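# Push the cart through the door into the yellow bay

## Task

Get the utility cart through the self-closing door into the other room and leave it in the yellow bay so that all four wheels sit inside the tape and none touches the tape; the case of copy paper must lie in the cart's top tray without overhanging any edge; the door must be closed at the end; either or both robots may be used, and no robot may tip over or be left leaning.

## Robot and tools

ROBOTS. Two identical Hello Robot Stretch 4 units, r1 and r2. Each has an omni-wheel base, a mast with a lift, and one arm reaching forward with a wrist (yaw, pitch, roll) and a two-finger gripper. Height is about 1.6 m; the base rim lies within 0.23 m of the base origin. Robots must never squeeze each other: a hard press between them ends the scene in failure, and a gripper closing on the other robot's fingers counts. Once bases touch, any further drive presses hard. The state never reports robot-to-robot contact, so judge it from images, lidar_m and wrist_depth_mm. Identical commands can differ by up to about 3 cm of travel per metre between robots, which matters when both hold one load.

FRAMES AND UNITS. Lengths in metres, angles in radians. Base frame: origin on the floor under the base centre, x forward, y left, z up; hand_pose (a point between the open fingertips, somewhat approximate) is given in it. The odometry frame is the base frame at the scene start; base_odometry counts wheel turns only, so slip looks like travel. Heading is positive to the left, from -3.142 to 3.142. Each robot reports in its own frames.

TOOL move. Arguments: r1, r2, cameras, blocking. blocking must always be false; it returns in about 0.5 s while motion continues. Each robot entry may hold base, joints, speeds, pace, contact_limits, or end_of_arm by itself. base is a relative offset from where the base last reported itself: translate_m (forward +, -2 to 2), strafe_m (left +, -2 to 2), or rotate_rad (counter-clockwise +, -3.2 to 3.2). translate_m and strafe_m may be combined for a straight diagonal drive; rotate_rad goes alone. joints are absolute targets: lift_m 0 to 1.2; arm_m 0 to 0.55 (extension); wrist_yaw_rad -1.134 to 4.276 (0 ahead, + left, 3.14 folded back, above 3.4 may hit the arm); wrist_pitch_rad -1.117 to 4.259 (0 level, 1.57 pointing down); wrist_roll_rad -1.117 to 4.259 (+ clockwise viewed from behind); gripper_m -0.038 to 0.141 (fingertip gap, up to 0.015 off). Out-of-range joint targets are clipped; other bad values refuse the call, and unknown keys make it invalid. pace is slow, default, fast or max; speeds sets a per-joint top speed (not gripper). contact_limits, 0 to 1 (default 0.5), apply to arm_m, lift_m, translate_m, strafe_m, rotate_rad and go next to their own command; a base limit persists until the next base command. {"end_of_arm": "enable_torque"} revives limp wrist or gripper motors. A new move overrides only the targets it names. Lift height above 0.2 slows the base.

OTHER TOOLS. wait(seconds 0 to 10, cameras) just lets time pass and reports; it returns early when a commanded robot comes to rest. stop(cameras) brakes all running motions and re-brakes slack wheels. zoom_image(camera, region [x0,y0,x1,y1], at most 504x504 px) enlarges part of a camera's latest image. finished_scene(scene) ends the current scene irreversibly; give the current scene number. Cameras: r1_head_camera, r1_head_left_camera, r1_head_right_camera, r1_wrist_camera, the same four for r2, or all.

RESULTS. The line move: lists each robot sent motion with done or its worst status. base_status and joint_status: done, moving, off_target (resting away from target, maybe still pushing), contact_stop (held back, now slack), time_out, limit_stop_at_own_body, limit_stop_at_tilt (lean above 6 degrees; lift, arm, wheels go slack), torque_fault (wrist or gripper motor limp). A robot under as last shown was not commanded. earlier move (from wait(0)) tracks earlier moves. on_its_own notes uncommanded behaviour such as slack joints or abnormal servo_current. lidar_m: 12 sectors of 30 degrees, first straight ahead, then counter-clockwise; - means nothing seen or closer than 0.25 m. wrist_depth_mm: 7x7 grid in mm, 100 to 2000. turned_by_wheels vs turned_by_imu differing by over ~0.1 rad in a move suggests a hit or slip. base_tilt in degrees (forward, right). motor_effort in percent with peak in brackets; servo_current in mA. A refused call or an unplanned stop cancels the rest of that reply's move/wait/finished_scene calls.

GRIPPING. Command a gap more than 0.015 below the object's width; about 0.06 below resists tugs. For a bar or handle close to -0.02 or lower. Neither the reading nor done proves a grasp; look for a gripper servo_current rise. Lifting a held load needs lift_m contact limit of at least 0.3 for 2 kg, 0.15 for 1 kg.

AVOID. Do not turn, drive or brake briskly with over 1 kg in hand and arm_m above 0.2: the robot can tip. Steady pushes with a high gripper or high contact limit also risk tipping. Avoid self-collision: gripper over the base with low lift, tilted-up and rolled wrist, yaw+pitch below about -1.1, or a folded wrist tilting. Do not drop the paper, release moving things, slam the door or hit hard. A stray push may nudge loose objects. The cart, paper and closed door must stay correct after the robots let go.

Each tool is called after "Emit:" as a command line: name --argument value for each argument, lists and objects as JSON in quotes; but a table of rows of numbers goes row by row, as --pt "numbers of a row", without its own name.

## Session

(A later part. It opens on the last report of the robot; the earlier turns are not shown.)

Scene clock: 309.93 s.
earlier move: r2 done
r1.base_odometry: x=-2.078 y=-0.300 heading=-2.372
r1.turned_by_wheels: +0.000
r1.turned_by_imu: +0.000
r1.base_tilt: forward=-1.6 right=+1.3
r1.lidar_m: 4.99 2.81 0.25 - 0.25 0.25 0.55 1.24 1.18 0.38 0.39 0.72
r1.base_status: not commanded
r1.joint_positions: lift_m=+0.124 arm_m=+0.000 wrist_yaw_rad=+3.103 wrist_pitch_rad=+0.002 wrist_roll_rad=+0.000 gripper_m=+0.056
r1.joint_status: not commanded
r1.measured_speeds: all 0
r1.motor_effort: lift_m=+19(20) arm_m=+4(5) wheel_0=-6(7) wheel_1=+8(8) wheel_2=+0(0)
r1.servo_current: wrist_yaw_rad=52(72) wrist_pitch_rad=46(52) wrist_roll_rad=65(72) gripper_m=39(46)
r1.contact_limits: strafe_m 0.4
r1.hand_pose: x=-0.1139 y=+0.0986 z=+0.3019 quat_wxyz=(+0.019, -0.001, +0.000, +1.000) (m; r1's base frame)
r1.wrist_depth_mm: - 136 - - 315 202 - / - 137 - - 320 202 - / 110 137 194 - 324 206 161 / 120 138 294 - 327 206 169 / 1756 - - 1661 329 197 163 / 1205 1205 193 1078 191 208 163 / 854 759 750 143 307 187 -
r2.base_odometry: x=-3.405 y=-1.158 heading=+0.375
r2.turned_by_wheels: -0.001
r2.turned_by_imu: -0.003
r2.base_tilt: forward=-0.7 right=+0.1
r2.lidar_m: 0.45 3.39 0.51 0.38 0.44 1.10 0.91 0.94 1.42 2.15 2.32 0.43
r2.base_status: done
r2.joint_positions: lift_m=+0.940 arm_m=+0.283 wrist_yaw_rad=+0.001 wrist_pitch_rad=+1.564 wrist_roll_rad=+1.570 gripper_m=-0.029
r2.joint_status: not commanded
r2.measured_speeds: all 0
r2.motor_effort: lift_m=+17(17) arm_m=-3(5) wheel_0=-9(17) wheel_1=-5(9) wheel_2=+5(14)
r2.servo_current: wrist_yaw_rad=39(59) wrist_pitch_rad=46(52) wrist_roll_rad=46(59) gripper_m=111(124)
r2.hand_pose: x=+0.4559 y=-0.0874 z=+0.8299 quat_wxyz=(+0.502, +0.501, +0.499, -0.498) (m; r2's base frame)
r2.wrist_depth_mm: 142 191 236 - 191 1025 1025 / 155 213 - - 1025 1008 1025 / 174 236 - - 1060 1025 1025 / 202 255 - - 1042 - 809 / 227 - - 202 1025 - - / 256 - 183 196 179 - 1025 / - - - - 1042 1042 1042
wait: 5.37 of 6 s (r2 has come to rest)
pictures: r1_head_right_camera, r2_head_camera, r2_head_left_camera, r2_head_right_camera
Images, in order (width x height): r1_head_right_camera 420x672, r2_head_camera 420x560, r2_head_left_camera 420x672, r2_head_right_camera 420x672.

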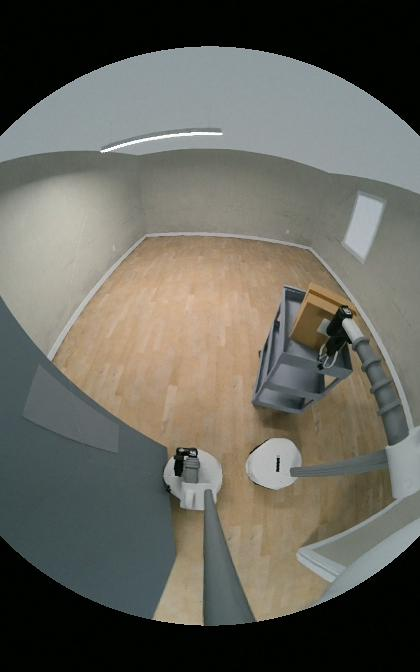

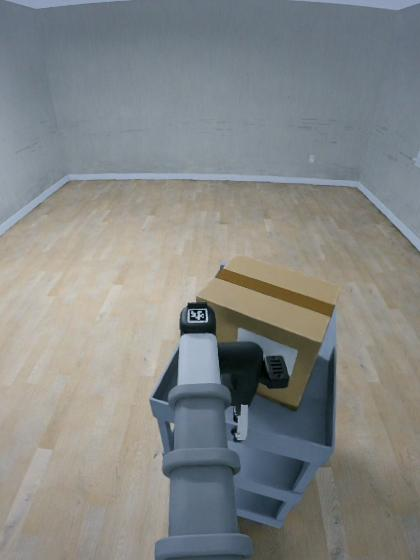

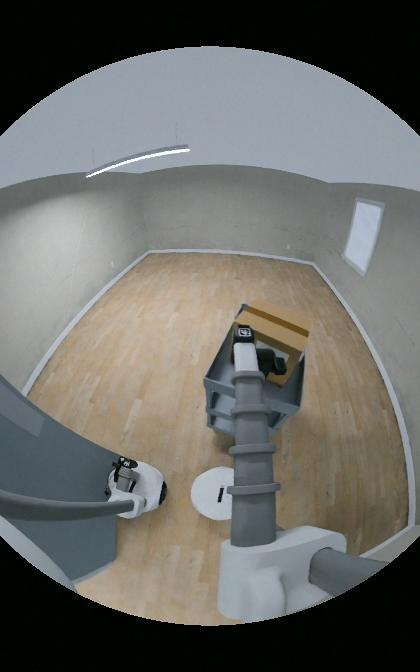

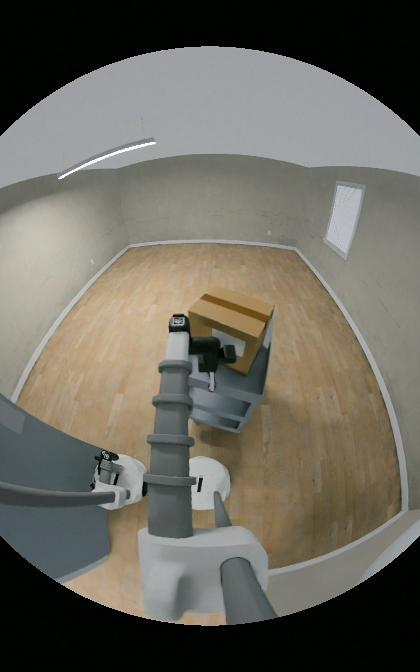

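Emit:
move --r2 '{"base":{"translate_m":-0.28},"pace":"slow"}' --blocking false --cameras '[]'

Emit:
wait --seconds 5 --cameras '["r1_head_right_camera","r2_head_camera","r2_head_left_camera"]'

Scene clock: 330.23 s.
move: r2 moving
r1: as last shown
r1.lidar_m: 4.98 2.81 0.25 - 0.25 0.26 0.53 1.25 1.19 0.37 0.41 0.73
r1.motor_effort: lift_m=+19(19) arm_m=+5(5) wheel_0=-6(6) wheel_1=+8(8) wheel_2=+0(0)
r1.servo_current: wrist_yaw_rad=52(65) wrist_pitch_rad=46(46) wrist_roll_rad=52(65) gripper_m=46(46)
r1.contact_limits: strafe_m 0.4
r1.wrist_depth_mm: - 136 - - 314 202 - / - 136 - - 322 204 - / 110 137 194 - 324 205 161 / 120 138 294 - 327 208 169 / 1708 - - 1756 327 196 163 / 1205 1182 193 1078 191 207 163 / 854 750 750 143 306 187 -
r2.base_odometry: x=-3.417 y=-1.162 heading=+0.375
r2.turned_by_wheels: -0.001
r2.turned_by_imu: +0.000
r2.base_tilt: forward=-0.7 right=+0.1
r2.lidar_m: 0.46 3.34 0.49 0.40 0.43 1.12 0.92 0.91 1.38 2.16 2.31 0.44
r2.base_status: translate_m moving
r2.joint_positions: lift_m=+0.940 arm_m=+0.283 wrist_yaw_rad=+0.001 wrist_pitch_rad=+1.564 wrist_roll_rad=+1.570 gripper_m=-0.029
r2.joint_status: not commanded
r2.measured_speeds: translate_m=-0.048 strafe_m=+0.000 rotate_rad=+0.001 lift_m=+0.000 arm_m=+0.000 wrist_yaw_rad=+0.000 wrist_pitch_rad=+0.000 wrist_roll_rad=+0.000
r2.motor_effort: lift_m=+17(17) arm_m=-3(4) wheel_0=-10(12) wheel_1=-7(9) wheel_2=+10(10)
r2.servo_current: wrist_yaw_rad=46(46) wrist_pitch_rad=46(46) wrist_roll_rad=46(52) gripper_m=111(117)
r2.hand_pose: x=+0.4559 y=-0.0874 z=+0.8299 quat_wxyz=(+0.502, +0.501, +0.499, -0.498) (m; r2's base frame)
r2.wrist_depth_mm: 143 196 - - 1042 1025 1008 / 163 220 - - 1042 1025 1025 / 177 238 - - 1042 1025 1008 / 204 263 - - 1025 - 798 / 236 - - 201 1042 - - / 258 156 179 194 180 - - / - 131 - - - - 1025
pictures: none
No camera images: "cameras" was empty.

Scene clock: 333.80 s.
earlier move: r2 done
r1.base_odometry: x=-2.078 y=-0.300 heading=-2.372
r1.turned_by_wheels: +0.000
r1.turned_by_imu: +0.000
r1.base_tilt: forward=-1.6 right=+1.3
r1.lidar_m: 4.99 2.79 0.25 - 0.25 0.25 0.52 1.25 0.39 0.45 0.56 0.76
r1.base_status: not commanded
r1.joint_positions: lift_m=+0.124 arm_m=+0.000 wrist_yaw_rad=+3.103 wrist_pitch_rad=+0.002 wrist_roll_rad=+0.000 gripper_m=+0.056
r1.joint_status: not commanded
r1.measured_speeds: all 0
r1.motor_effort: lift_m=+19(20) arm_m=+5(5) wheel_0=-6(7) wheel_1=+8(8) wheel_2=+0(0)
r1.servo_current: wrist_yaw_rad=65(72) wrist_pitch_rad=46(52) wrist_roll_rad=52(65) gripper_m=39(46)
r1.contact_limits: strafe_m 0.4
r1.hand_pose: x=-0.1139 y=+0.0986 z=+0.3019 quat_wxyz=(+0.019, -0.001, +0.000, +1.000) (m; r1's base frame)
r1.wrist_depth_mm: - 136 - - 317 202 - / - 137 - - 322 202 - / 110 137 194 - 324 205 162 / 120 138 296 - 327 207 169 / 1756 - - 1661 329 196 163 / 1205 1182 194 1078 191 208 163 / 854 759 750 143 306 187 -
r2.base_odometry: x=-3.665 y=-1.260 heading=+0.375
r2.turned_by_wheels: +0.001
r2.turned_by_imu: +0.002
r2.base_tilt: forward=-0.6 right=+0.1
r2.lidar_m: 0.44 3.41 0.42 0.44 0.81 3.64 0.74 0.67 0.98 2.13 2.31 0.42
r2.base_status: done
r2.joint_positions: lift_m=+0.940 arm_m=+0.283 wrist_yaw_rad=+0.001 wrist_pitch_rad=+1.564 wrist_roll_rad=+1.570 gripper_m=-0.029
r2.joint_status: not commanded
r2.measured_speeds: all 0
r2.motor_effort: lift_m=+17(17) arm_m=-3(4) wheel_0=-2(15) wheel_1=-6(9) wheel_2=+8(13)
r2.servo_current: wrist_yaw_rad=52(65) wrist_pitch_rad=46(52) wrist_roll_rad=39(65) gripper_m=111(117)
r2.hand_pose: x=+0.4559 y=-0.0874 z=+0.8299 quat_wxyz=(+0.502, +0.501, +0.499, -0.498) (m; r2's base frame)
r2.wrist_depth_mm: 127 169 222 - - 1025 1008 / 155 196 248 - - 1025 1025 / 172 230 - - 1042 1025 1025 / 203 257 - - 1042 - 1025 / 246 - - - 1042 - - / - - 180 196 178 - 1042 / - - - - 1042 1042 1042
wait: 3.57 of 5 s (r2 has come to rest)
pictures: r1_head_right_camera, r2_head_camera, r2_head_left_camera
Images, in order (width x height): r1_head_right_camera 420x672, r2_head_camera 420x560, r2_head_left_camera 420x672.

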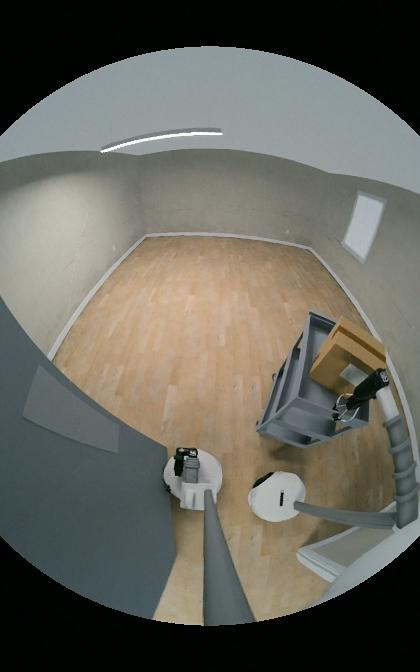

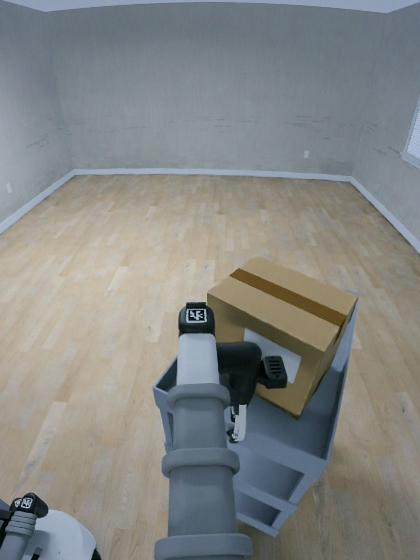

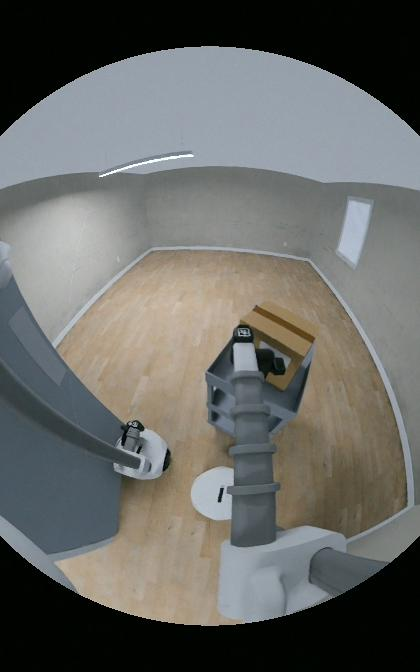

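Emit:
move --r2 '{"joints":{"gripper_m":0.1}}' --blocking false --cameras '[]'

Emit:
wait --seconds 2 --cameras '[]'

Emit:
move --r2 '{"joints":{"lift_m":1.1}}' --blocking false --cameras '[]'

Emit:
wait --seconds 3 --cameras '["r2_wrist_camera"]'

Emit:
move --r2 '{"base":{"translate_m":-0.1,"strafe_m":-0.72},"joints":{"arm_m":0.0,"gripper_m":-0.02}}' --blocking false --cameras '[]'

Emit:
wait --seconds 5 --cameras '["r2_head_camera","r2_head_left_camera"]'

Scene clock: 386.47 s.
move: r2 moving
r1: as last shown
r1.lidar_m: 4.99 2.80 0.25 - 0.25 0.25 0.52 1.24 0.42 0.44 0.57 0.73
r1.motor_effort: lift_m=+19(19) arm_m=+4(5) wheel_0=-6(6) wheel_1=+8(8) wheel_2=+0(0)
r1.servo_current: wrist_yaw_rad=52(72) wrist_pitch_rad=33(52) wrist_roll_rad=46(65) gripper_m=39(46)
r1.contact_limits: strafe_m 0.4
r1.wrist_depth_mm: - 137 - - 314 202 - / - 137 - - 320 203 - / 109 137 194 - 324 205 162 / 120 138 294 - 327 206 169 / 1708 - - 1618 329 197 163 / 1205 1205 193 1098 191 208 163 / 854 741 759 143 309 187 -
r2.base_odometry: x=-3.665 y=-1.260 heading=+0.375
r2.turned_by_wheels: +0.000
r2.turned_by_imu: +0.000
r2.base_tilt: forward=-0.7 right=+0.0
r2.lidar_m: 0.46 3.41 0.44 0.45 0.81 3.63 0.73 0.66 0.98 2.13 2.29 0.42
r2.base_status: not commanded
r2.joint_positions: lift_m=+0.940 arm_m=+0.283 wrist_yaw_rad=+0.001 wrist_pitch_rad=+1.564 wrist_roll_rad=+1.570 gripper_m=-0.003
r2.joint_status: gripper_m moving
r2.measured_speeds: all 0
r2.motor_effort: lift_m=+17(17) arm_m=-4(4) wheel_0=-2(2) wheel_1=-5(6) wheel_2=+8(8)
r2.servo_current: wrist_yaw_rad=59(59) wrist_pitch_rad=46(46) wrist_roll_rad=39(59) gripper_m=98(124)
r2.hand_pose: x=+0.4559 y=-0.0874 z=+0.8299 quat_wxyz=(+0.502, +0.501, +0.499, -0.498) (m; r2's base frame)
r2.wrist_depth_mm: 126 167 220 - - 1025 1025 / 153 196 253 - - 1042 1025 / 170 229 - - 1042 1042 1025 / 203 262 - - 1042 - 1008 / 246 - - - 1042 - - / - - 187 202 182 - 1008 / - - - - - 1060 1042
pictures: none
No camera images: "cameras" was empty.

Scene clock: 387.97 s.
earlier move: r2 done
r1.base_odometry: x=-2.078 y=-0.300 heading=-2.372
r1.turned_by_wheels: +0.000
r1.turned_by_imu: +0.000
r1.base_tilt: forward=-1.6 right=+1.3
r1.lidar_m: 4.98 2.79 0.25 - 0.25 0.25 0.54 1.21 0.43 0.43 0.57 0.74
r1.base_status: not commanded
r1.joint_positions: lift_m=+0.124 arm_m=+0.000 wrist_yaw_rad=+3.103 wrist_pitch_rad=+0.002 wrist_roll_rad=+0.000 gripper_m=+0.056
r1.joint_status: not commanded
r1.measured_speeds: all 0
r1.motor_effort: lift_m=+19(19) arm_m=+5(5) wheel_0=-6(6) wheel_1=+8(8) wheel_2=+0(0)
r1.servo_current: wrist_yaw_rad=46(72) wrist_pitch_rad=46(52) wrist_roll_rad=52(65) gripper_m=46(52)
r1.contact_limits: strafe_m 0.4
r1.hand_pose: x=-0.1139 y=+0.0986 z=+0.3019 quat_wxyz=(+0.019, -0.001, +0.000, +1.000) (m; r1's base frame)
r1.wrist_depth_mm: - 136 - - 317 202 - / - 137 - - 320 203 - / 110 137 193 - 324 205 161 / 120 137 294 - 327 206 169 / 1756 - - 1661 329 196 163 / 1182 1205 194 1078 191 208 163 / 854 759 750 143 306 187 -
r2.base_odometry: x=-3.665 y=-1.260 heading=+0.375
r2.turned_by_wheels: +0.000
r2.turned_by_imu: +0.000
r2.base_tilt: forward=-0.7 right=+0.0
r2.lidar_m: 0.45 3.43 0.43 0.46 0.80 3.63 0.73 0.64 1.01 2.13 2.30 0.40
r2.base_status: not commanded
r2.joint_positions: lift_m=+0.940 arm_m=+0.283 wrist_yaw_rad=+0.001 wrist_pitch_rad=+1.566 wrist_roll_rad=+1.570 gripper_m=+0.100
r2.joint_status: all done
r2.measured_speeds: all 0
r2.motor_effort: lift_m=+17(17) arm_m=-4(4) wheel_0=-2(2) wheel_1=-5(6) wheel_2=+6(8)
r2.servo_current: wrist_yaw_rad=52(59) wrist_pitch_rad=46(46) wrist_roll_rad=59(59) gripper_m=52(124)
r2.hand_pose: x=+0.4553 y=-0.0874 z=+0.8299 quat_wxyz=(+0.501, +0.501, +0.499, -0.499) (m; r2's base frame)
r2.wrist_depth_mm: 125 166 220 - - 1025 1025 / 152 195 251 - - 1025 1042 / 170 233 - - - 1025 1025 / 204 259 - - 1060 - 1025 / 243 - - - 1042 - - / - - 188 193 195 - 1008 / - - - - 1060 1042 1042
wait: 1.50 of 2 s (r2 has come to rest)
pictures: none
No camera images: "cameras" was empty.

Scene clock: 388.47 s.
move: r2 moving
r1: as last shown
r1.lidar_m: 4.98 2.79 0.25 - 0.25 0.25 0.54 1.22 0.43 0.44 0.57 0.72
r1.motor_effort: lift_m=+19(19) arm_m=+4(5) wheel_0=-6(7) wheel_1=+8(8) wheel_2=+0(0)
r1.servo_current: wrist_yaw_rad=52(59) wrist_pitch_rad=46(46) wrist_roll_rad=52(59) gripper_m=39(46)
r1.contact_limits: strafe_m 0.4
r1.wrist_depth_mm: - 136 - - 317 202 - / - 137 - - 320 202 - / 110 137 194 - 324 205 161 / 120 138 294 - 325 206 169 / 1708 - - 1618 329 196 162 / 1205 1205 193 1098 191 208 163 / 854 750 759 143 307 187 -
r2.base_odometry: x=-3.665 y=-1.260 heading=+0.375
r2.turned_by_wheels: +0.000
r2.turned_by_imu: +0.000
r2.base_tilt: forward=-0.7 right=+0.1
r2.lidar_m: 0.45 3.46 0.44 0.45 0.81 3.63 0.77 0.66 0.99 2.13 2.30 0.42
r2.base_status: not commanded
r2.joint_positions: lift_m=+0.978 arm_m=+0.283 wrist_yaw_rad=+0.001 wrist_pitch_rad=+1.566 wrist_roll_rad=+1.570 gripper_m=+0.100
r2.joint_status: lift_m moving
r2.measured_speeds: translate_m=+0.000 strafe_m=+0.000 rotate_rad=+0.000 lift_m=+0.146 arm_m=+0.000 wrist_yaw_rad=+0.000 wrist_pitch_rad=+0.000 wrist_roll_rad=+0.000
r2.motor_effort: lift_m=+22(25) arm_m=-3(4) wheel_0=-2(2) wheel_1=-5(6) wheel_2=+6(6)
r2.servo_current: wrist_yaw_rad=59(59) wrist_pitch_rad=46(46) wrist_roll_rad=33(59) gripper_m=52(59)
r2.hand_pose: x=+0.4553 y=-0.0874 z=+0.8676 quat_wxyz=(+0.501, +0.501, +0.499, -0.499) (m; r2's base frame)
r2.wrist_depth_mm: 124 167 220 - - 1060 1060 / 145 195 260 - - 1078 1060 / 172 236 - - 1078 1060 1042 / 204 271 - - 1078 - 1060 / 251 - - - 1078 - - / 281 - 187 1060 195 - 1078 / - - - - 1078 1060 1098
pictures: none
No camera images: "cameras" was empty.

Scene clock: 389.70 s.
earlier move: r2 done
r1.base_odometry: x=-2.078 y=-0.300 heading=-2.372
r1.turned_by_wheels: +0.000
r1.turned_by_imu: +0.000
r1.base_tilt: forward=-1.6 right=+1.3
r1.lidar_m: 5.00 2.82 0.25 - 0.25 0.25 0.56 1.22 0.42 0.42 0.54 0.75
r1.base_status: not commanded
r1.joint_positions: lift_m=+0.124 arm_m=+0.000 wrist_yaw_rad=+3.103 wrist_pitch_rad=+0.002 wrist_roll_rad=+0.000 gripper_m=+0.056
r1.joint_status: not commanded
r1.measured_speeds: all 0
r1.motor_effort: lift_m=+19(20) arm_m=+5(5) wheel_0=-6(7) wheel_1=+8(8) wheel_2=+0(0)
r1.servo_current: wrist_yaw_rad=46(59) wrist_pitch_rad=39(46) wrist_roll_rad=52(59) gripper_m=39(46)
r1.contact_limits: strafe_m 0.4
r1.hand_pose: x=-0.1139 y=+0.0986 z=+0.3019 quat_wxyz=(+0.019, -0.001, +0.000, +1.000) (m; r1's base frame)
r1.wrist_depth_mm: - 137 - - 317 203 - / - 137 - - 324 204 - / 110 137 194 - 324 205 161 / 120 138 296 - 327 207 169 / 1808 - - 1708 332 196 163 / 1205 1182 195 1060 191 208 163 / 854 750 750 143 307 187 -
r2.base_odometry: x=-3.665 y=-1.260 heading=+0.375
r2.turned_by_wheels: +0.000
r2.turned_by_imu: +0.000
r2.base_tilt: forward=-0.7 right=+0.1
r2.lidar_m: 0.43 3.42 0.41 0.45 0.82 3.63 0.74 0.65 1.00 2.13 2.28 0.41
r2.base_status: not commanded
r2.joint_positions: lift_m=+1.100 arm_m=+0.283 wrist_yaw_rad=+0.001 wrist_pitch_rad=+1.566 wrist_roll_rad=+1.570 gripper_m=+0.100
r2.joint_status: all done
r2.measured_speeds: all 0
r2.motor_effort: lift_m=+21(25) arm_m=-3(4) wheel_0=-2(3) wheel_1=-5(6) wheel_2=+6(6)
r2.servo_current: wrist_yaw_rad=52(59) wrist_pitch_rad=39(46) wrist_roll_rad=46(59) gripper_m=46(59)
r2.hand_pose: x=+0.4553 y=-0.0874 z=+0.9895 quat_wxyz=(+0.501, +0.501, +0.499, -0.499) (m; r2's base frame)
r2.wrist_depth_mm: 145 166 220 392 1182 1182 1205 / 146 190 290 - 418 1182 1182 / 170 235 353 - 1182 1182 1205 / 208 307 - - 1205 - 1205 / 250 362 - 1229 1205 - 1182 / 314 - 189 1229 195 1205 1182 / 384 384 - - 1205 1182 1182
wait: 1.23 of 3 s (r2 has come to rest)
pictures: r2_wrist_camera
Images, in order (width x height): r2_wrist_camera 616x392.

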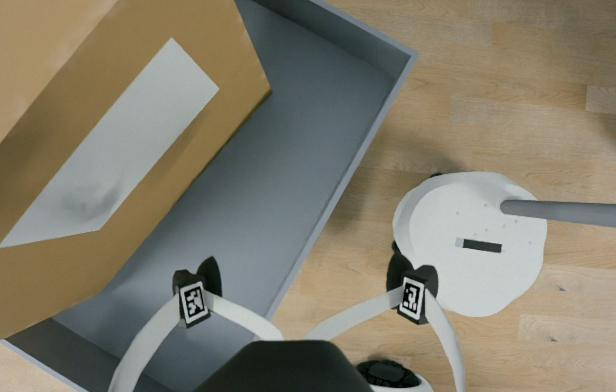

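Scene clock: 390.20 s.
move: r2 moving
r1: as last shown
r1.lidar_m: 4.98 2.79 0.25 - 0.25 0.25 0.54 1.24 0.45 0.45 0.56 0.75
r1.motor_effort: lift_m=+19(19) arm_m=+5(5) wheel_0=-6(6) wheel_1=+8(8) wheel_2=+0(0)
r1.servo_current: wrist_yaw_rad=59(65) wrist_pitch_rad=46(46) wrist_roll_rad=65(65) gripper_m=46(46)
r1.contact_limits: strafe_m 0.4
r1.wrist_depth_mm: - 136 - - 315 202 - / - 137 - - 319 204 - / 110 137 194 - 324 205 161 / 120 137 294 - 325 207 169 / 1708 - - 1618 329 196 163 / 1182 1229 194 1098 191 208 162 / 854 750 741 143 304 187 -
r2.base_odometry: x=-3.657 y=-1.293 heading=+0.376
r2.turned_by_wheels: +0.000
r2.turned_by_imu: +0.000
r2.base_tilt: forward=-0.6 right=+0.0
r2.lidar_m: 0.43 0.58 0.46 0.49 0.84 3.64 0.66 0.67 0.99 2.08 2.27 0.40
r2.base_status: translate_m moving; strafe_m moving
r2.joint_positions: lift_m=+1.100 arm_m=+0.232 wrist_yaw_rad=+0.001 wrist_pitch_rad=+1.567 wrist_roll_rad=+1.570 gripper_m=+0.083
r2.joint_status: arm_m moving; gripper_m moving
r2.measured_speeds: translate_m=-0.018 strafe_m=-0.130 rotate_rad=-0.001 lift_m=+0.000 arm_m=-0.195 wrist_yaw_rad=+0.000 wrist_pitch_rad=+0.000 wrist_roll_rad=+0.000
r2.motor_effort: lift_m=+21(21) arm_m=-5(8) wheel_0=+11(13) wheel_1=-11(11) wheel_2=+6(7)
r2.servo_current: wrist_yaw_rad=52(59) wrist_pitch_rad=39(46) wrist_roll_rad=46(52) gripper_m=104(104)
r2.hand_pose: x=+0.4045 y=-0.0874 z=+0.9895 quat_wxyz=(+0.501, +0.501, +0.499, -0.499) (m; r2's base frame)
r2.wrist_depth_mm: 146 183 392 1205 1205 1182 1182 / 170 222 - 394 1205 1182 1205 / 195 273 384 - 1205 1205 1182 / 236 336 - 1182 1205 1182 1182 / 287 392 - 1205 1182 - 1205 / 347 - 191 1205 189 1205 1205 / 415 - - - 1229 1205 1205
pictures: none
No camera images: "cameras" was empty.

Scene clock: 393.53 s.
earlier move: r2 done
r1.base_odometry: x=-2.078 y=-0.300 heading=-2.372
r1.turned_by_wheels: +0.000
r1.turned_by_imu: +0.000
r1.base_tilt: forward=-1.5 right=+1.3
r1.lidar_m: 4.98 2.82 0.25 - 0.25 0.25 0.51 1.24 1.19 0.81 0.55 0.76
r1.base_status: not commanded
r1.joint_positions: lift_m=+0.124 arm_m=+0.000 wrist_yaw_rad=+3.103 wrist_pitch_rad=+0.002 wrist_roll_rad=+0.000 gripper_m=+0.056
r1.joint_status: not commanded
r1.measured_speeds: all 0
r1.motor_effort: lift_m=+19(20) arm_m=+5(5) wheel_0=-6(7) wheel_1=+8(8) wheel_2=+0(0)
r1.servo_current: wrist_yaw_rad=39(78) wrist_pitch_rad=46(52) wrist_roll_rad=59(65) gripper_m=46(46)
r1.contact_limits: strafe_m 0.4
r1.hand_pose: x=-0.1139 y=+0.0986 z=+0.3019 quat_wxyz=(+0.019, -0.001, +0.000, +1.000) (m; r1's base frame)
r1.wrist_depth_mm: - 136 - - 315 202 - / - 137 - - 320 203 - / 110 137 193 - 324 206 161 / 120 137 294 - 327 207 169 / 1708 - - 1708 330 196 163 / 1229 1229 193 1078 190 208 162 / 854 750 750 143 307 187 -
r2.base_odometry: x=-3.494 y=-1.967 heading=+0.376
r2.turned_by_wheels: +0.000
r2.turned_by_imu: +0.000
r2.base_tilt: forward=-0.7 right=+0.0
r2.lidar_m: 0.88 0.61 0.65 1.17 1.55 0.59 0.57 0.62 0.96 1.40 1.50 2.26
r2.base_status: done
r2.joint_positions: lift_m=+1.100 arm_m=+0.000 wrist_yaw_rad=+0.001 wrist_pitch_rad=+1.567 wrist_roll_rad=+1.570 gripper_m=-0.019
r2.joint_status: all done
r2.measured_speeds: all 0
r2.motor_effort: lift_m=+21(21) arm_m=-7(12) wheel_0=+2(14) wheel_1=-1(13) wheel_2=+6(9)
r2.servo_current: wrist_yaw_rad=59(65) wrist_pitch_rad=39(52) wrist_roll_rad=52(59) gripper_m=98(176)
r2.hand_pose: x=+0.1723 y=-0.0874 z=+0.9896 quat_wxyz=(+0.501, +0.501, +0.499, -0.499) (m; r2's base frame)
r2.wrist_depth_mm: 1205 1205 1205 1205 1205 1205 1160 / 1205 1205 1205 1182 1205 1182 1118 / 1229 1205 1205 1205 1182 1205 1118 / 1182 1229 1205 1229 1182 1229 1138 / 1229 1229 1205 1229 - 1205 336 / 1205 1229 187 201 179 1205 1098 / - - - - - 1182 -
wait: 3.33 of 5 s (r2 has come to rest)
pictures: r2_head_camera, r2_head_left_camera
Images, in order (width x height): r2_head_camera 420x560, r2_head_left_camera 420x672.

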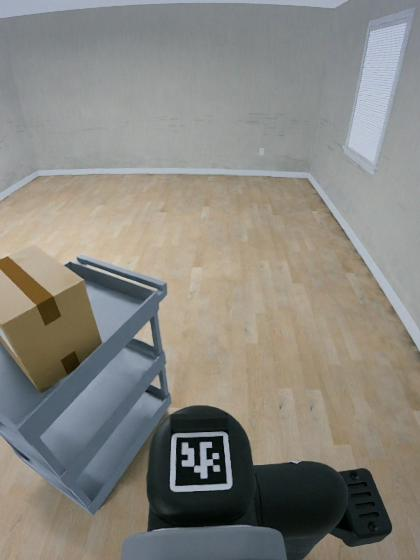

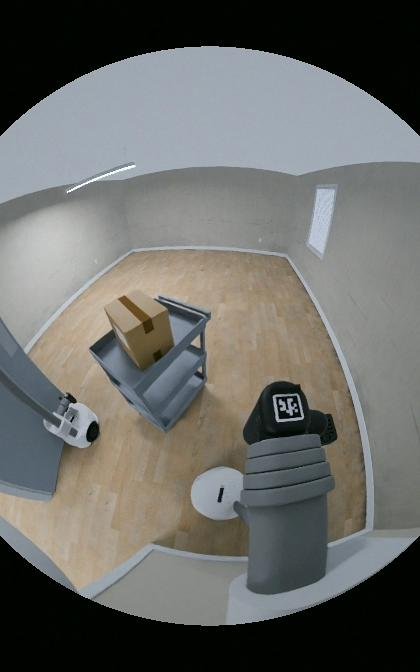

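Emit:
move --r2 '{"joints":{"lift_m":0.67,"wrist_pitch_rad":0,"arm_m":0.38}}' --blocking false --cameras '[]'

Emit:
wait --seconds 4 --cameras '["r2_head_left_camera"]'

Emit:
move --r2 '{"base":{"strafe_m":0.4},"pace":"slow","contact_limits":{"strafe_m":0.6}}' --blocking false --cameras '[]'

Emit:
wait --seconds 6 --cameras '["r2_head_camera","r2_head_left_camera","r1_head_right_camera"]'

Scene clock: 403.43 s.
move: r2 moving
r1: as last shown
r1.base_tilt: forward=-1.6 right=+1.3
r1.lidar_m: 4.96 2.83 0.25 - 0.25 0.25 0.53 1.24 1.19 0.80 0.58 0.73
r1.motor_effort: lift_m=+19(19) arm_m=+4(5) wheel_0=-6(7) wheel_1=+8(8) wheel_2=+0(0)
r1.servo_current: wrist_yaw_rad=46(59) wrist_pitch_rad=39(46) wrist_roll_rad=46(52) gripper_m=46(46)
r1.contact_limits: strafe_m 0.4
r1.wrist_depth_mm: - 136 - - 315 201 - / - 136 - - 320 203 - / 110 137 194 - 322 206 161 / 120 138 294 - 327 206 169 / 1708 - - 1618 330 197 163 / 1205 1205 193 1078 190 207 163 / 854 759 750 143 306 187 -
r2.base_odometry: x=-3.494 y=-1.967 heading=+0.376
r2.turned_by_wheels: +0.000
r2.turned_by_imu: +0.000
r2.base_tilt: forward=-0.7 right=+0.0
r2.lidar_m: 0.87 0.63 0.71 1.15 1.56 0.61 0.59 0.64 0.92 1.40 1.52 2.28
r2.base_status: not commanded
r2.joint_positions: lift_m=+1.062 arm_m=+0.051 wrist_yaw_rad=+0.001 wrist_pitch_rad=+0.997 wrist_roll_rad=+1.570 gripper_m=-0.019
r2.joint_status: lift_m moving; arm_m moving; wrist_pitch_rad moving
r2.measured_speeds: translate_m=+0.000 strafe_m=+0.000 rotate_rad=+0.000 lift_m=-0.146 arm_m=+0.195 wrist_yaw_rad=+0.000 wrist_pitch_rad=-1.775 wrist_roll_rad=+0.000
r2.motor_effort: lift_m=+15(21) arm_m=+8(12) wheel_0=+2(2) wheel_1=-2(2) wheel_2=+6(6)
r2.servo_current: wrist_yaw_rad=39(59) wrist_pitch_rad=137(143) wrist_roll_rad=39(46) gripper_m=98(104)
r2.hand_pose: x=+0.3781 y=-0.0873 z=+0.9983 quat_wxyz=(+0.621, +0.621, +0.338, -0.338) (m; r2's base frame)
r2.wrist_depth_mm: - 1921 1618 1366 1205 1060 960 / - 1921 1576 1366 1205 1042 960 / - 1921 1576 1397 1205 1060 960 / - 1863 1537 1366 1205 1042 991 / - 1863 1618 1308 1205 1060 - / - 1921 186 200 181 1042 960 / 699 691 - - - 1025 976
pictures: none
No camera images: "cameras" was empty.

Scene clock: 405.67 s.
earlier move: r2 done
r1.base_odometry: x=-2.078 y=-0.300 heading=-2.372
r1.turned_by_wheels: +0.000
r1.turned_by_imu: +0.000
r1.base_tilt: forward=-1.6 right=+1.3
r1.lidar_m: 4.98 2.83 0.25 - 0.25 0.25 0.53 1.22 1.18 0.81 0.57 0.73
r1.base_status: not commanded
r1.joint_positions: lift_m=+0.124 arm_m=+0.000 wrist_yaw_rad=+3.103 wrist_pitch_rad=+0.002 wrist_roll_rad=+0.000 gripper_m=+0.056
r1.joint_status: not commanded
r1.measured_speeds: all 0
r1.motor_effort: lift_m=+19(20) arm_m=+5(5) wheel_0=-6(7) wheel_1=+7(8) wheel_2=+0(0)
r1.servo_current: wrist_yaw_rad=52(59) wrist_pitch_rad=39(52) wrist_roll_rad=59(65) gripper_m=39(46)
r1.contact_limits: strafe_m 0.4
r1.hand_pose: x=-0.1139 y=+0.0986 z=+0.3019 quat_wxyz=(+0.019, -0.001, +0.000, +1.000) (m; r1's base frame)
r1.wrist_depth_mm: - 136 - - 317 202 - / - 137 - - 320 203 - / 110 137 193 - 324 206 162 / 120 138 293 - 327 206 169 / 1756 - - 1618 329 197 162 / 1182 1229 193 1098 191 207 163 / 866 741 750 143 307 187 -
r2.base_odometry: x=-3.494 y=-1.967 heading=+0.376
r2.turned_by_wheels: +0.000
r2.turned_by_imu: +0.000
r2.base_tilt: forward=-0.7 right=+0.1
r2.lidar_m: 0.85 0.61 0.66 1.15 1.50 0.60 0.57 0.62 0.95 1.42 1.51 2.25
r2.base_status: not commanded
r2.joint_positions: lift_m=+0.670 arm_m=+0.380 wrist_yaw_rad=+0.001 wrist_pitch_rad=+0.008 wrist_roll_rad=+1.570 gripper_m=-0.019
r2.joint_status: all done
r2.measured_speeds: all 0
r2.motor_effort: lift_m=+14(21) arm_m=+7(12) wheel_0=+2(2) wheel_1=-1(2) wheel_2=+6(6)
r2.servo_current: wrist_yaw_rad=46(59) wrist_pitch_rad=52(215) wrist_roll_rad=46(59) gripper_m=91(104)
r2.hand_pose: x=+0.8391 y=-0.0872 z=+0.8462 quat_wxyz=(+0.707, +0.707, +0.003, -0.003) (m; r2's base frame)
r2.wrist_depth_mm: - - - - - 1618 1118 / - - - - - 1661 1138 / - - - - - 1661 1182 / - - - - - 1661 1160 / - - - - - 1661 1182 / - - 186 202 180 1576 1182 / - - - - - 1366 1160
wait: 2.23 of 4 s (r2 has come to rest)
pictures: r2_head_left_camera
Images, in order (width x height): r2_head_left_camera 420x672.

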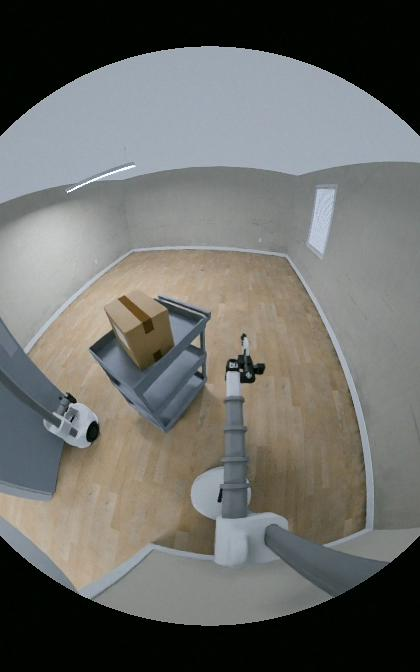

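Scene clock: 406.17 s.
move: r2 moving
r1: as last shown
r1.base_tilt: forward=-1.6 right=+1.2
r1.lidar_m: 4.99 2.79 0.25 - 0.25 0.25 0.52 1.25 1.17 0.80 0.58 0.74
r1.motor_effort: lift_m=+19(20) arm_m=+4(5) wheel_0=-6(6) wheel_1=+8(8) wheel_2=+0(0)
r1.servo_current: wrist_yaw_rad=33(65) wrist_pitch_rad=39(46) wrist_roll_rad=59(59) gripper_m=39(46)
r1.contact_limits: strafe_m 0.4
r1.wrist_depth_mm: - 137 - - 317 202 - / - 136 - - 320 202 - / 110 137 194 - 324 205 161 / 120 138 296 - 329 206 169 / 1756 - - 1708 329 196 163 / 1205 1182 193 1098 191 208 163 / 854 750 750 143 304 187 -
r2.base_odometry: x=-3.499 y=-1.953 heading=+0.376
r2.turned_by_wheels: +0.000
r2.turned_by_imu: +0.000
r2.base_tilt: forward=-0.7 right=+0.1
r2.lidar_m: 0.85 0.62 0.68 1.14 1.54 0.59 0.56 0.64 0.93 1.42 1.51 2.27
r2.base_status: strafe_m moving
r2.joint_positions: lift_m=+0.670 arm_m=+0.380 wrist_yaw_rad=+0.001 wrist_pitch_rad=+0.008 wrist_roll_rad=+1.570 gripper_m=-0.019
r2.joint_status: not commanded
r2.measured_speeds: translate_m=+0.000 strafe_m=+0.055 rotate_rad=+0.000 lift_m=+0.000 arm_m=+0.000 wrist_yaw_rad=+0.000 wrist_pitch_rad=+0.000 wrist_roll_rad=+0.000
r2.motor_effort: lift_m=+14(14) arm_m=+7(8) wheel_0=-9(9) wheel_1=+8(9) wheel_2=-1(4)
r2.servo_current: wrist_yaw_rad=46(52) wrist_pitch_rad=46(52) wrist_roll_rad=52(52) gripper_m=91(104)
r2.contact_limits: strafe_m 0.6
r2.hand_pose: x=+0.8391 y=-0.0872 z=+0.8462 quat_wxyz=(+0.707, +0.707, +0.003, -0.003) (m; r2's base frame)
r2.wrist_depth_mm: - - - - - 1661 1138 / - - - - - 1661 1160 / - - - - - 1618 1138 / - - - - - 1708 1160 / - - - - - 1708 1160 / - - 187 201 181 1576 1160 / - - - - - 1397 1182
pictures: none
No camera images: "cameras" was empty.

Scene clock: 410.83 s.
earlier move: r2 done
r1.base_odometry: x=-2.078 y=-0.300 heading=-2.372
r1.turned_by_wheels: +0.000
r1.turned_by_imu: +0.000
r1.base_tilt: forward=-1.6 right=+1.3
r1.lidar_m: 4.97 2.82 0.25 - 0.25 0.25 0.55 1.21 0.77 0.77 0.49 0.63
r1.base_status: not commanded
r1.joint_positions: lift_m=+0.124 arm_m=+0.000 wrist_yaw_rad=+3.103 wrist_pitch_rad=+0.002 wrist_roll_rad=+0.000 gripper_m=+0.056
r1.joint_status: not commanded
r1.measured_speeds: all 0
r1.motor_effort: lift_m=+19(20) arm_m=+5(5) wheel_0=-6(7) wheel_1=+8(8) wheel_2=+0(0)
r1.servo_current: wrist_yaw_rad=33(78) wrist_pitch_rad=39(52) wrist_roll_rad=39(78) gripper_m=39(52)
r1.contact_limits: strafe_m 0.4
r1.hand_pose: x=-0.1139 y=+0.0986 z=+0.3019 quat_wxyz=(+0.019, -0.001, +0.000, +1.000) (m; r1's base frame)
r1.wrist_depth_mm: - 136 - - 315 202 - / - 137 - - 320 203 - / 110 137 194 - 324 206 161 / 120 138 293 - 327 207 169 / 1756 - - 1661 329 196 163 / 1205 1205 194 1060 191 208 163 / 854 759 750 143 309 187 -
r2.base_odometry: x=-3.641 y=-1.595 heading=+0.375
r2.turned_by_wheels: -0.001
r2.turned_by_imu: -0.010
r2.base_tilt: forward=-0.6 right=+0.1
r2.lidar_m: 0.44 0.49 0.77 0.79 1.13 3.56 0.53 0.58 0.87 1.79 1.91 2.83
r2.base_status: done
r2.joint_positions: lift_m=+0.670 arm_m=+0.380 wrist_yaw_rad=-0.002 wrist_pitch_rad=+0.008 wrist_roll_rad=+1.570 gripper_m=-0.019
r2.joint_status: not commanded
r2.measured_speeds: all 0
r2.motor_effort: lift_m=+14(14) arm_m=+6(8) wheel_0=-5(31) wheel_1=+3(9) wheel_2=-8(13)
r2.servo_current: wrist_yaw_rad=46(117) wrist_pitch_rad=52(59) wrist_roll_rad=33(59) gripper_m=98(111)
r2.contact_limits: strafe_m 0.6
r2.hand_pose: x=+0.8389 y=-0.0881 z=+0.8462 quat_wxyz=(+0.707, +0.707, +0.002, -0.004) (m; r2's base frame)
r2.wrist_depth_mm: - - - - - 1708 1138 / - - - - - 1618 1160 / - - - - - 1618 1160 / - - - - - 1499 1098 / - - - 310 399 1576 439 / - - 187 201 180 1576 466 / - - - - - 496 488
wait: 4.67 of 6 s (r2 has come to rest)
pictures: r1_head_right_camera, r2_head_camera, r2_head_left_camera
Images, in order (width x height): r1_head_right_camera 420x672, r2_head_camera 420x560, r2_head_left_camera 420x672.

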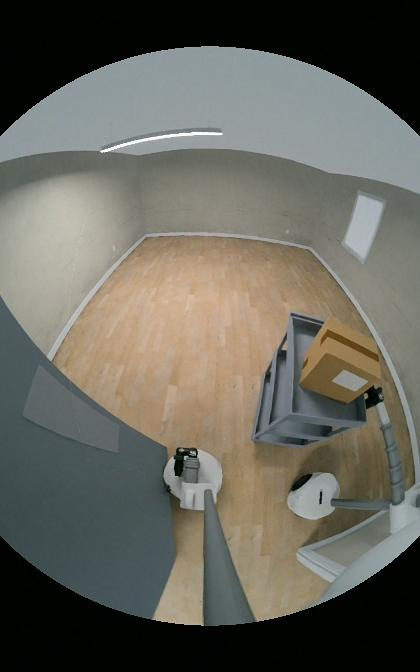

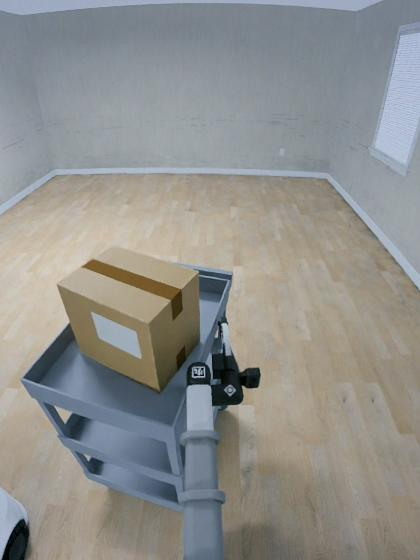

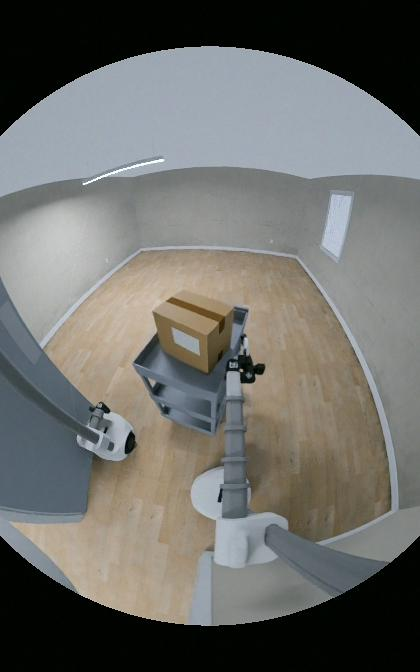

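Emit:
move --r2 '{"base":{"strafe_m":0.2},"pace":"slow","contact_limits":{"strafe_m":0.6}}' --blocking false --cameras '[]'

Emit:
wait --seconds 6 --cameras '["r2_head_camera","r2_head_left_camera","r1_head_right_camera"]'

Scene clock: 417.60 s.
move: r2 moving
r1: as last shown
r1.lidar_m: 4.97 2.80 0.25 - 0.25 0.26 0.56 1.25 0.75 0.76 0.48 0.62
r1.motor_effort: lift_m=+19(19) arm_m=+5(5) wheel_0=-6(6) wheel_1=+8(8) wheel_2=+0(0)
r1.servo_current: wrist_yaw_rad=52(65) wrist_pitch_rad=46(46) wrist_roll_rad=46(72) gripper_m=46(46)
r1.contact_limits: strafe_m 0.4
r1.wrist_depth_mm: - 136 - - 315 202 - / - 137 - - 320 203 - / 110 137 195 - 325 204 162 / 120 138 294 - 327 207 169 / 1708 - - 1661 329 197 163 / 1229 1205 194 1078 191 207 163 / 854 759 759 143 307 187 -
r2.base_odometry: x=-3.646 y=-1.581 heading=+0.374
r2.turned_by_wheels: -0.001
r2.turned_by_imu: -0.001
r2.base_tilt: forward=-0.7 right=+0.1
r2.lidar_m: 0.45 0.49 0.76 0.78 1.12 3.56 0.52 0.58 0.86 1.81 1.94 2.84
r2.base_status: strafe_m moving
r2.joint_positions: lift_m=+0.670 arm_m=+0.380 wrist_yaw_rad=-0.002 wrist_pitch_rad=+0.008 wrist_roll_rad=+1.570 gripper_m=-0.019
r2.joint_status: not commanded
r2.measured_speeds: translate_m=-0.001 strafe_m=+0.057 rotate_rad=+0.000 lift_m=+0.000 arm_m=+0.000 wrist_yaw_rad=+0.002 wrist_pitch_rad=+0.000 wrist_roll_rad=+0.000
r2.motor_effort: lift_m=+14(14) arm_m=+7(7) wheel_0=-19(19) wheel_1=+7(7) wheel_2=-4(6)
r2.servo_current: wrist_yaw_rad=46(59) wrist_pitch_rad=46(59) wrist_roll_rad=46(59) gripper_m=104(104)
r2.contact_limits: strafe_m 0.6
r2.hand_pose: x=+0.8389 y=-0.0881 z=+0.8462 quat_wxyz=(+0.707, +0.707, +0.002, -0.004) (m; r2's base frame)
r2.wrist_depth_mm: - - - - - 1618 1138 / - - - - - 1618 1160 / - - - - - 1708 1160 / - - - 466 - 1499 415 / - - - 301 397 1576 439 / - - 187 201 181 1537 466 / - - - - - 496 488
pictures: none
No camera images: "cameras" was empty.

Scene clock: 420.23 s.
earlier move: r2 done
r1.base_odometry: x=-2.078 y=-0.300 heading=-2.372
r1.turned_by_wheels: +0.000
r1.turned_by_imu: +0.000
r1.base_tilt: forward=-1.6 right=+1.3
r1.lidar_m: 5.00 2.77 0.25 - 0.25 0.25 0.52 1.25 0.58 0.62 0.35 0.29
r1.base_status: not commanded
r1.joint_positions: lift_m=+0.124 arm_m=+0.000 wrist_yaw_rad=+3.103 wrist_pitch_rad=+0.002 wrist_roll_rad=+0.000 gripper_m=+0.056
r1.joint_status: not commanded
r1.measured_speeds: all 0
r1.motor_effort: lift_m=+19(19) arm_m=+4(5) wheel_0=-6(7) wheel_1=+8(8) wheel_2=+0(0)
r1.servo_current: wrist_yaw_rad=59(72) wrist_pitch_rad=39(52) wrist_roll_rad=39(78) gripper_m=39(52)
r1.contact_limits: strafe_m 0.4
r1.hand_pose: x=-0.1139 y=+0.0986 z=+0.3019 quat_wxyz=(+0.019, -0.001, +0.000, +1.000) (m; r1's base frame)
r1.wrist_depth_mm: - 136 - - 315 202 - / - 137 - - 320 204 - / 110 137 195 - 322 205 161 / 120 138 293 - 327 206 169 / 1756 - - 1708 329 197 163 / 1205 1182 193 1078 191 208 163 / 854 759 750 143 306 186 -
r2.base_odometry: x=-3.714 y=-1.409 heading=+0.374
r2.turned_by_wheels: +0.000
r2.turned_by_imu: -0.001
r2.base_tilt: forward=-0.6 right=+0.1
r2.lidar_m: 0.44 0.48 0.58 0.63 0.92 3.55 0.55 0.56 0.86 2.00 2.14 3.17
r2.base_status: done
r2.joint_positions: lift_m=+0.670 arm_m=+0.380 wrist_yaw_rad=-0.002 wrist_pitch_rad=+0.008 wrist_roll_rad=+1.570 gripper_m=-0.019
r2.joint_status: not commanded
r2.measured_speeds: all 0
r2.motor_effort: lift_m=+14(14) arm_m=+7(7) wheel_0=-6(21) wheel_1=+3(7) wheel_2=-5(8)
r2.servo_current: wrist_yaw_rad=52(59) wrist_pitch_rad=52(59) wrist_roll_rad=39(59) gripper_m=98(104)
r2.contact_limits: strafe_m 0.6
r2.hand_pose: x=+0.8389 y=-0.0880 z=+0.8462 quat_wxyz=(+0.707, +0.707, +0.002, -0.004) (m; r2's base frame)
r2.wrist_depth_mm: - - - - - 1661 1160 / - - - - - 1661 1160 / - - - - - 1708 1160 / - - - - - 1537 1098 / - - - 327 389 1499 433 / - - 186 202 180 1576 459 / - - - - - 1366 477
wait: 2.63 of 6 s (r2 has come to rest)
pictures: r1_head_right_camera, r2_head_camera, r2_head_left_camera
Images, in order (width x height): r1_head_right_camera 420x672, r2_head_camera 420x560, r2_head_left_camera 420x672.

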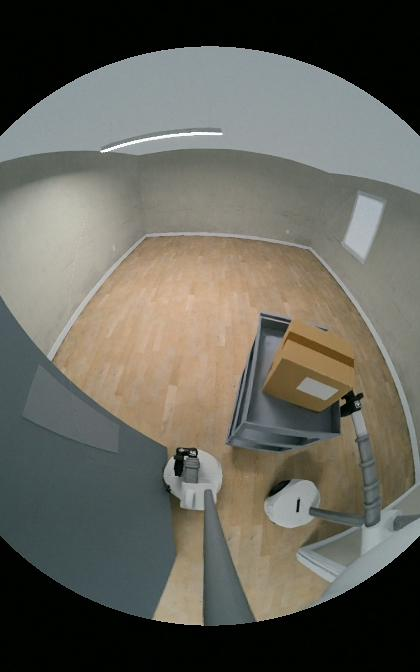

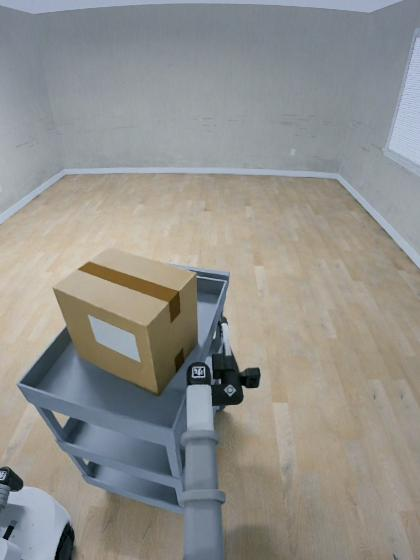

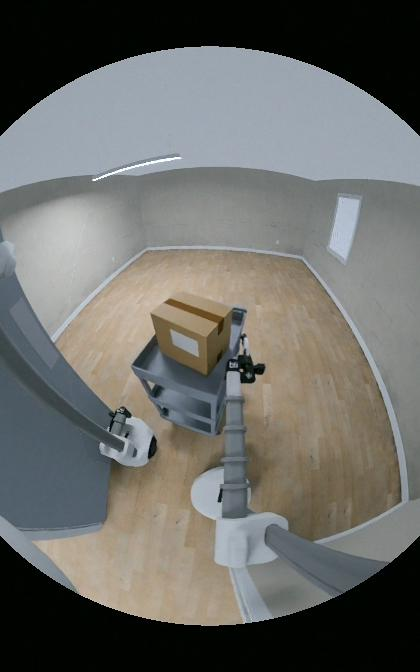

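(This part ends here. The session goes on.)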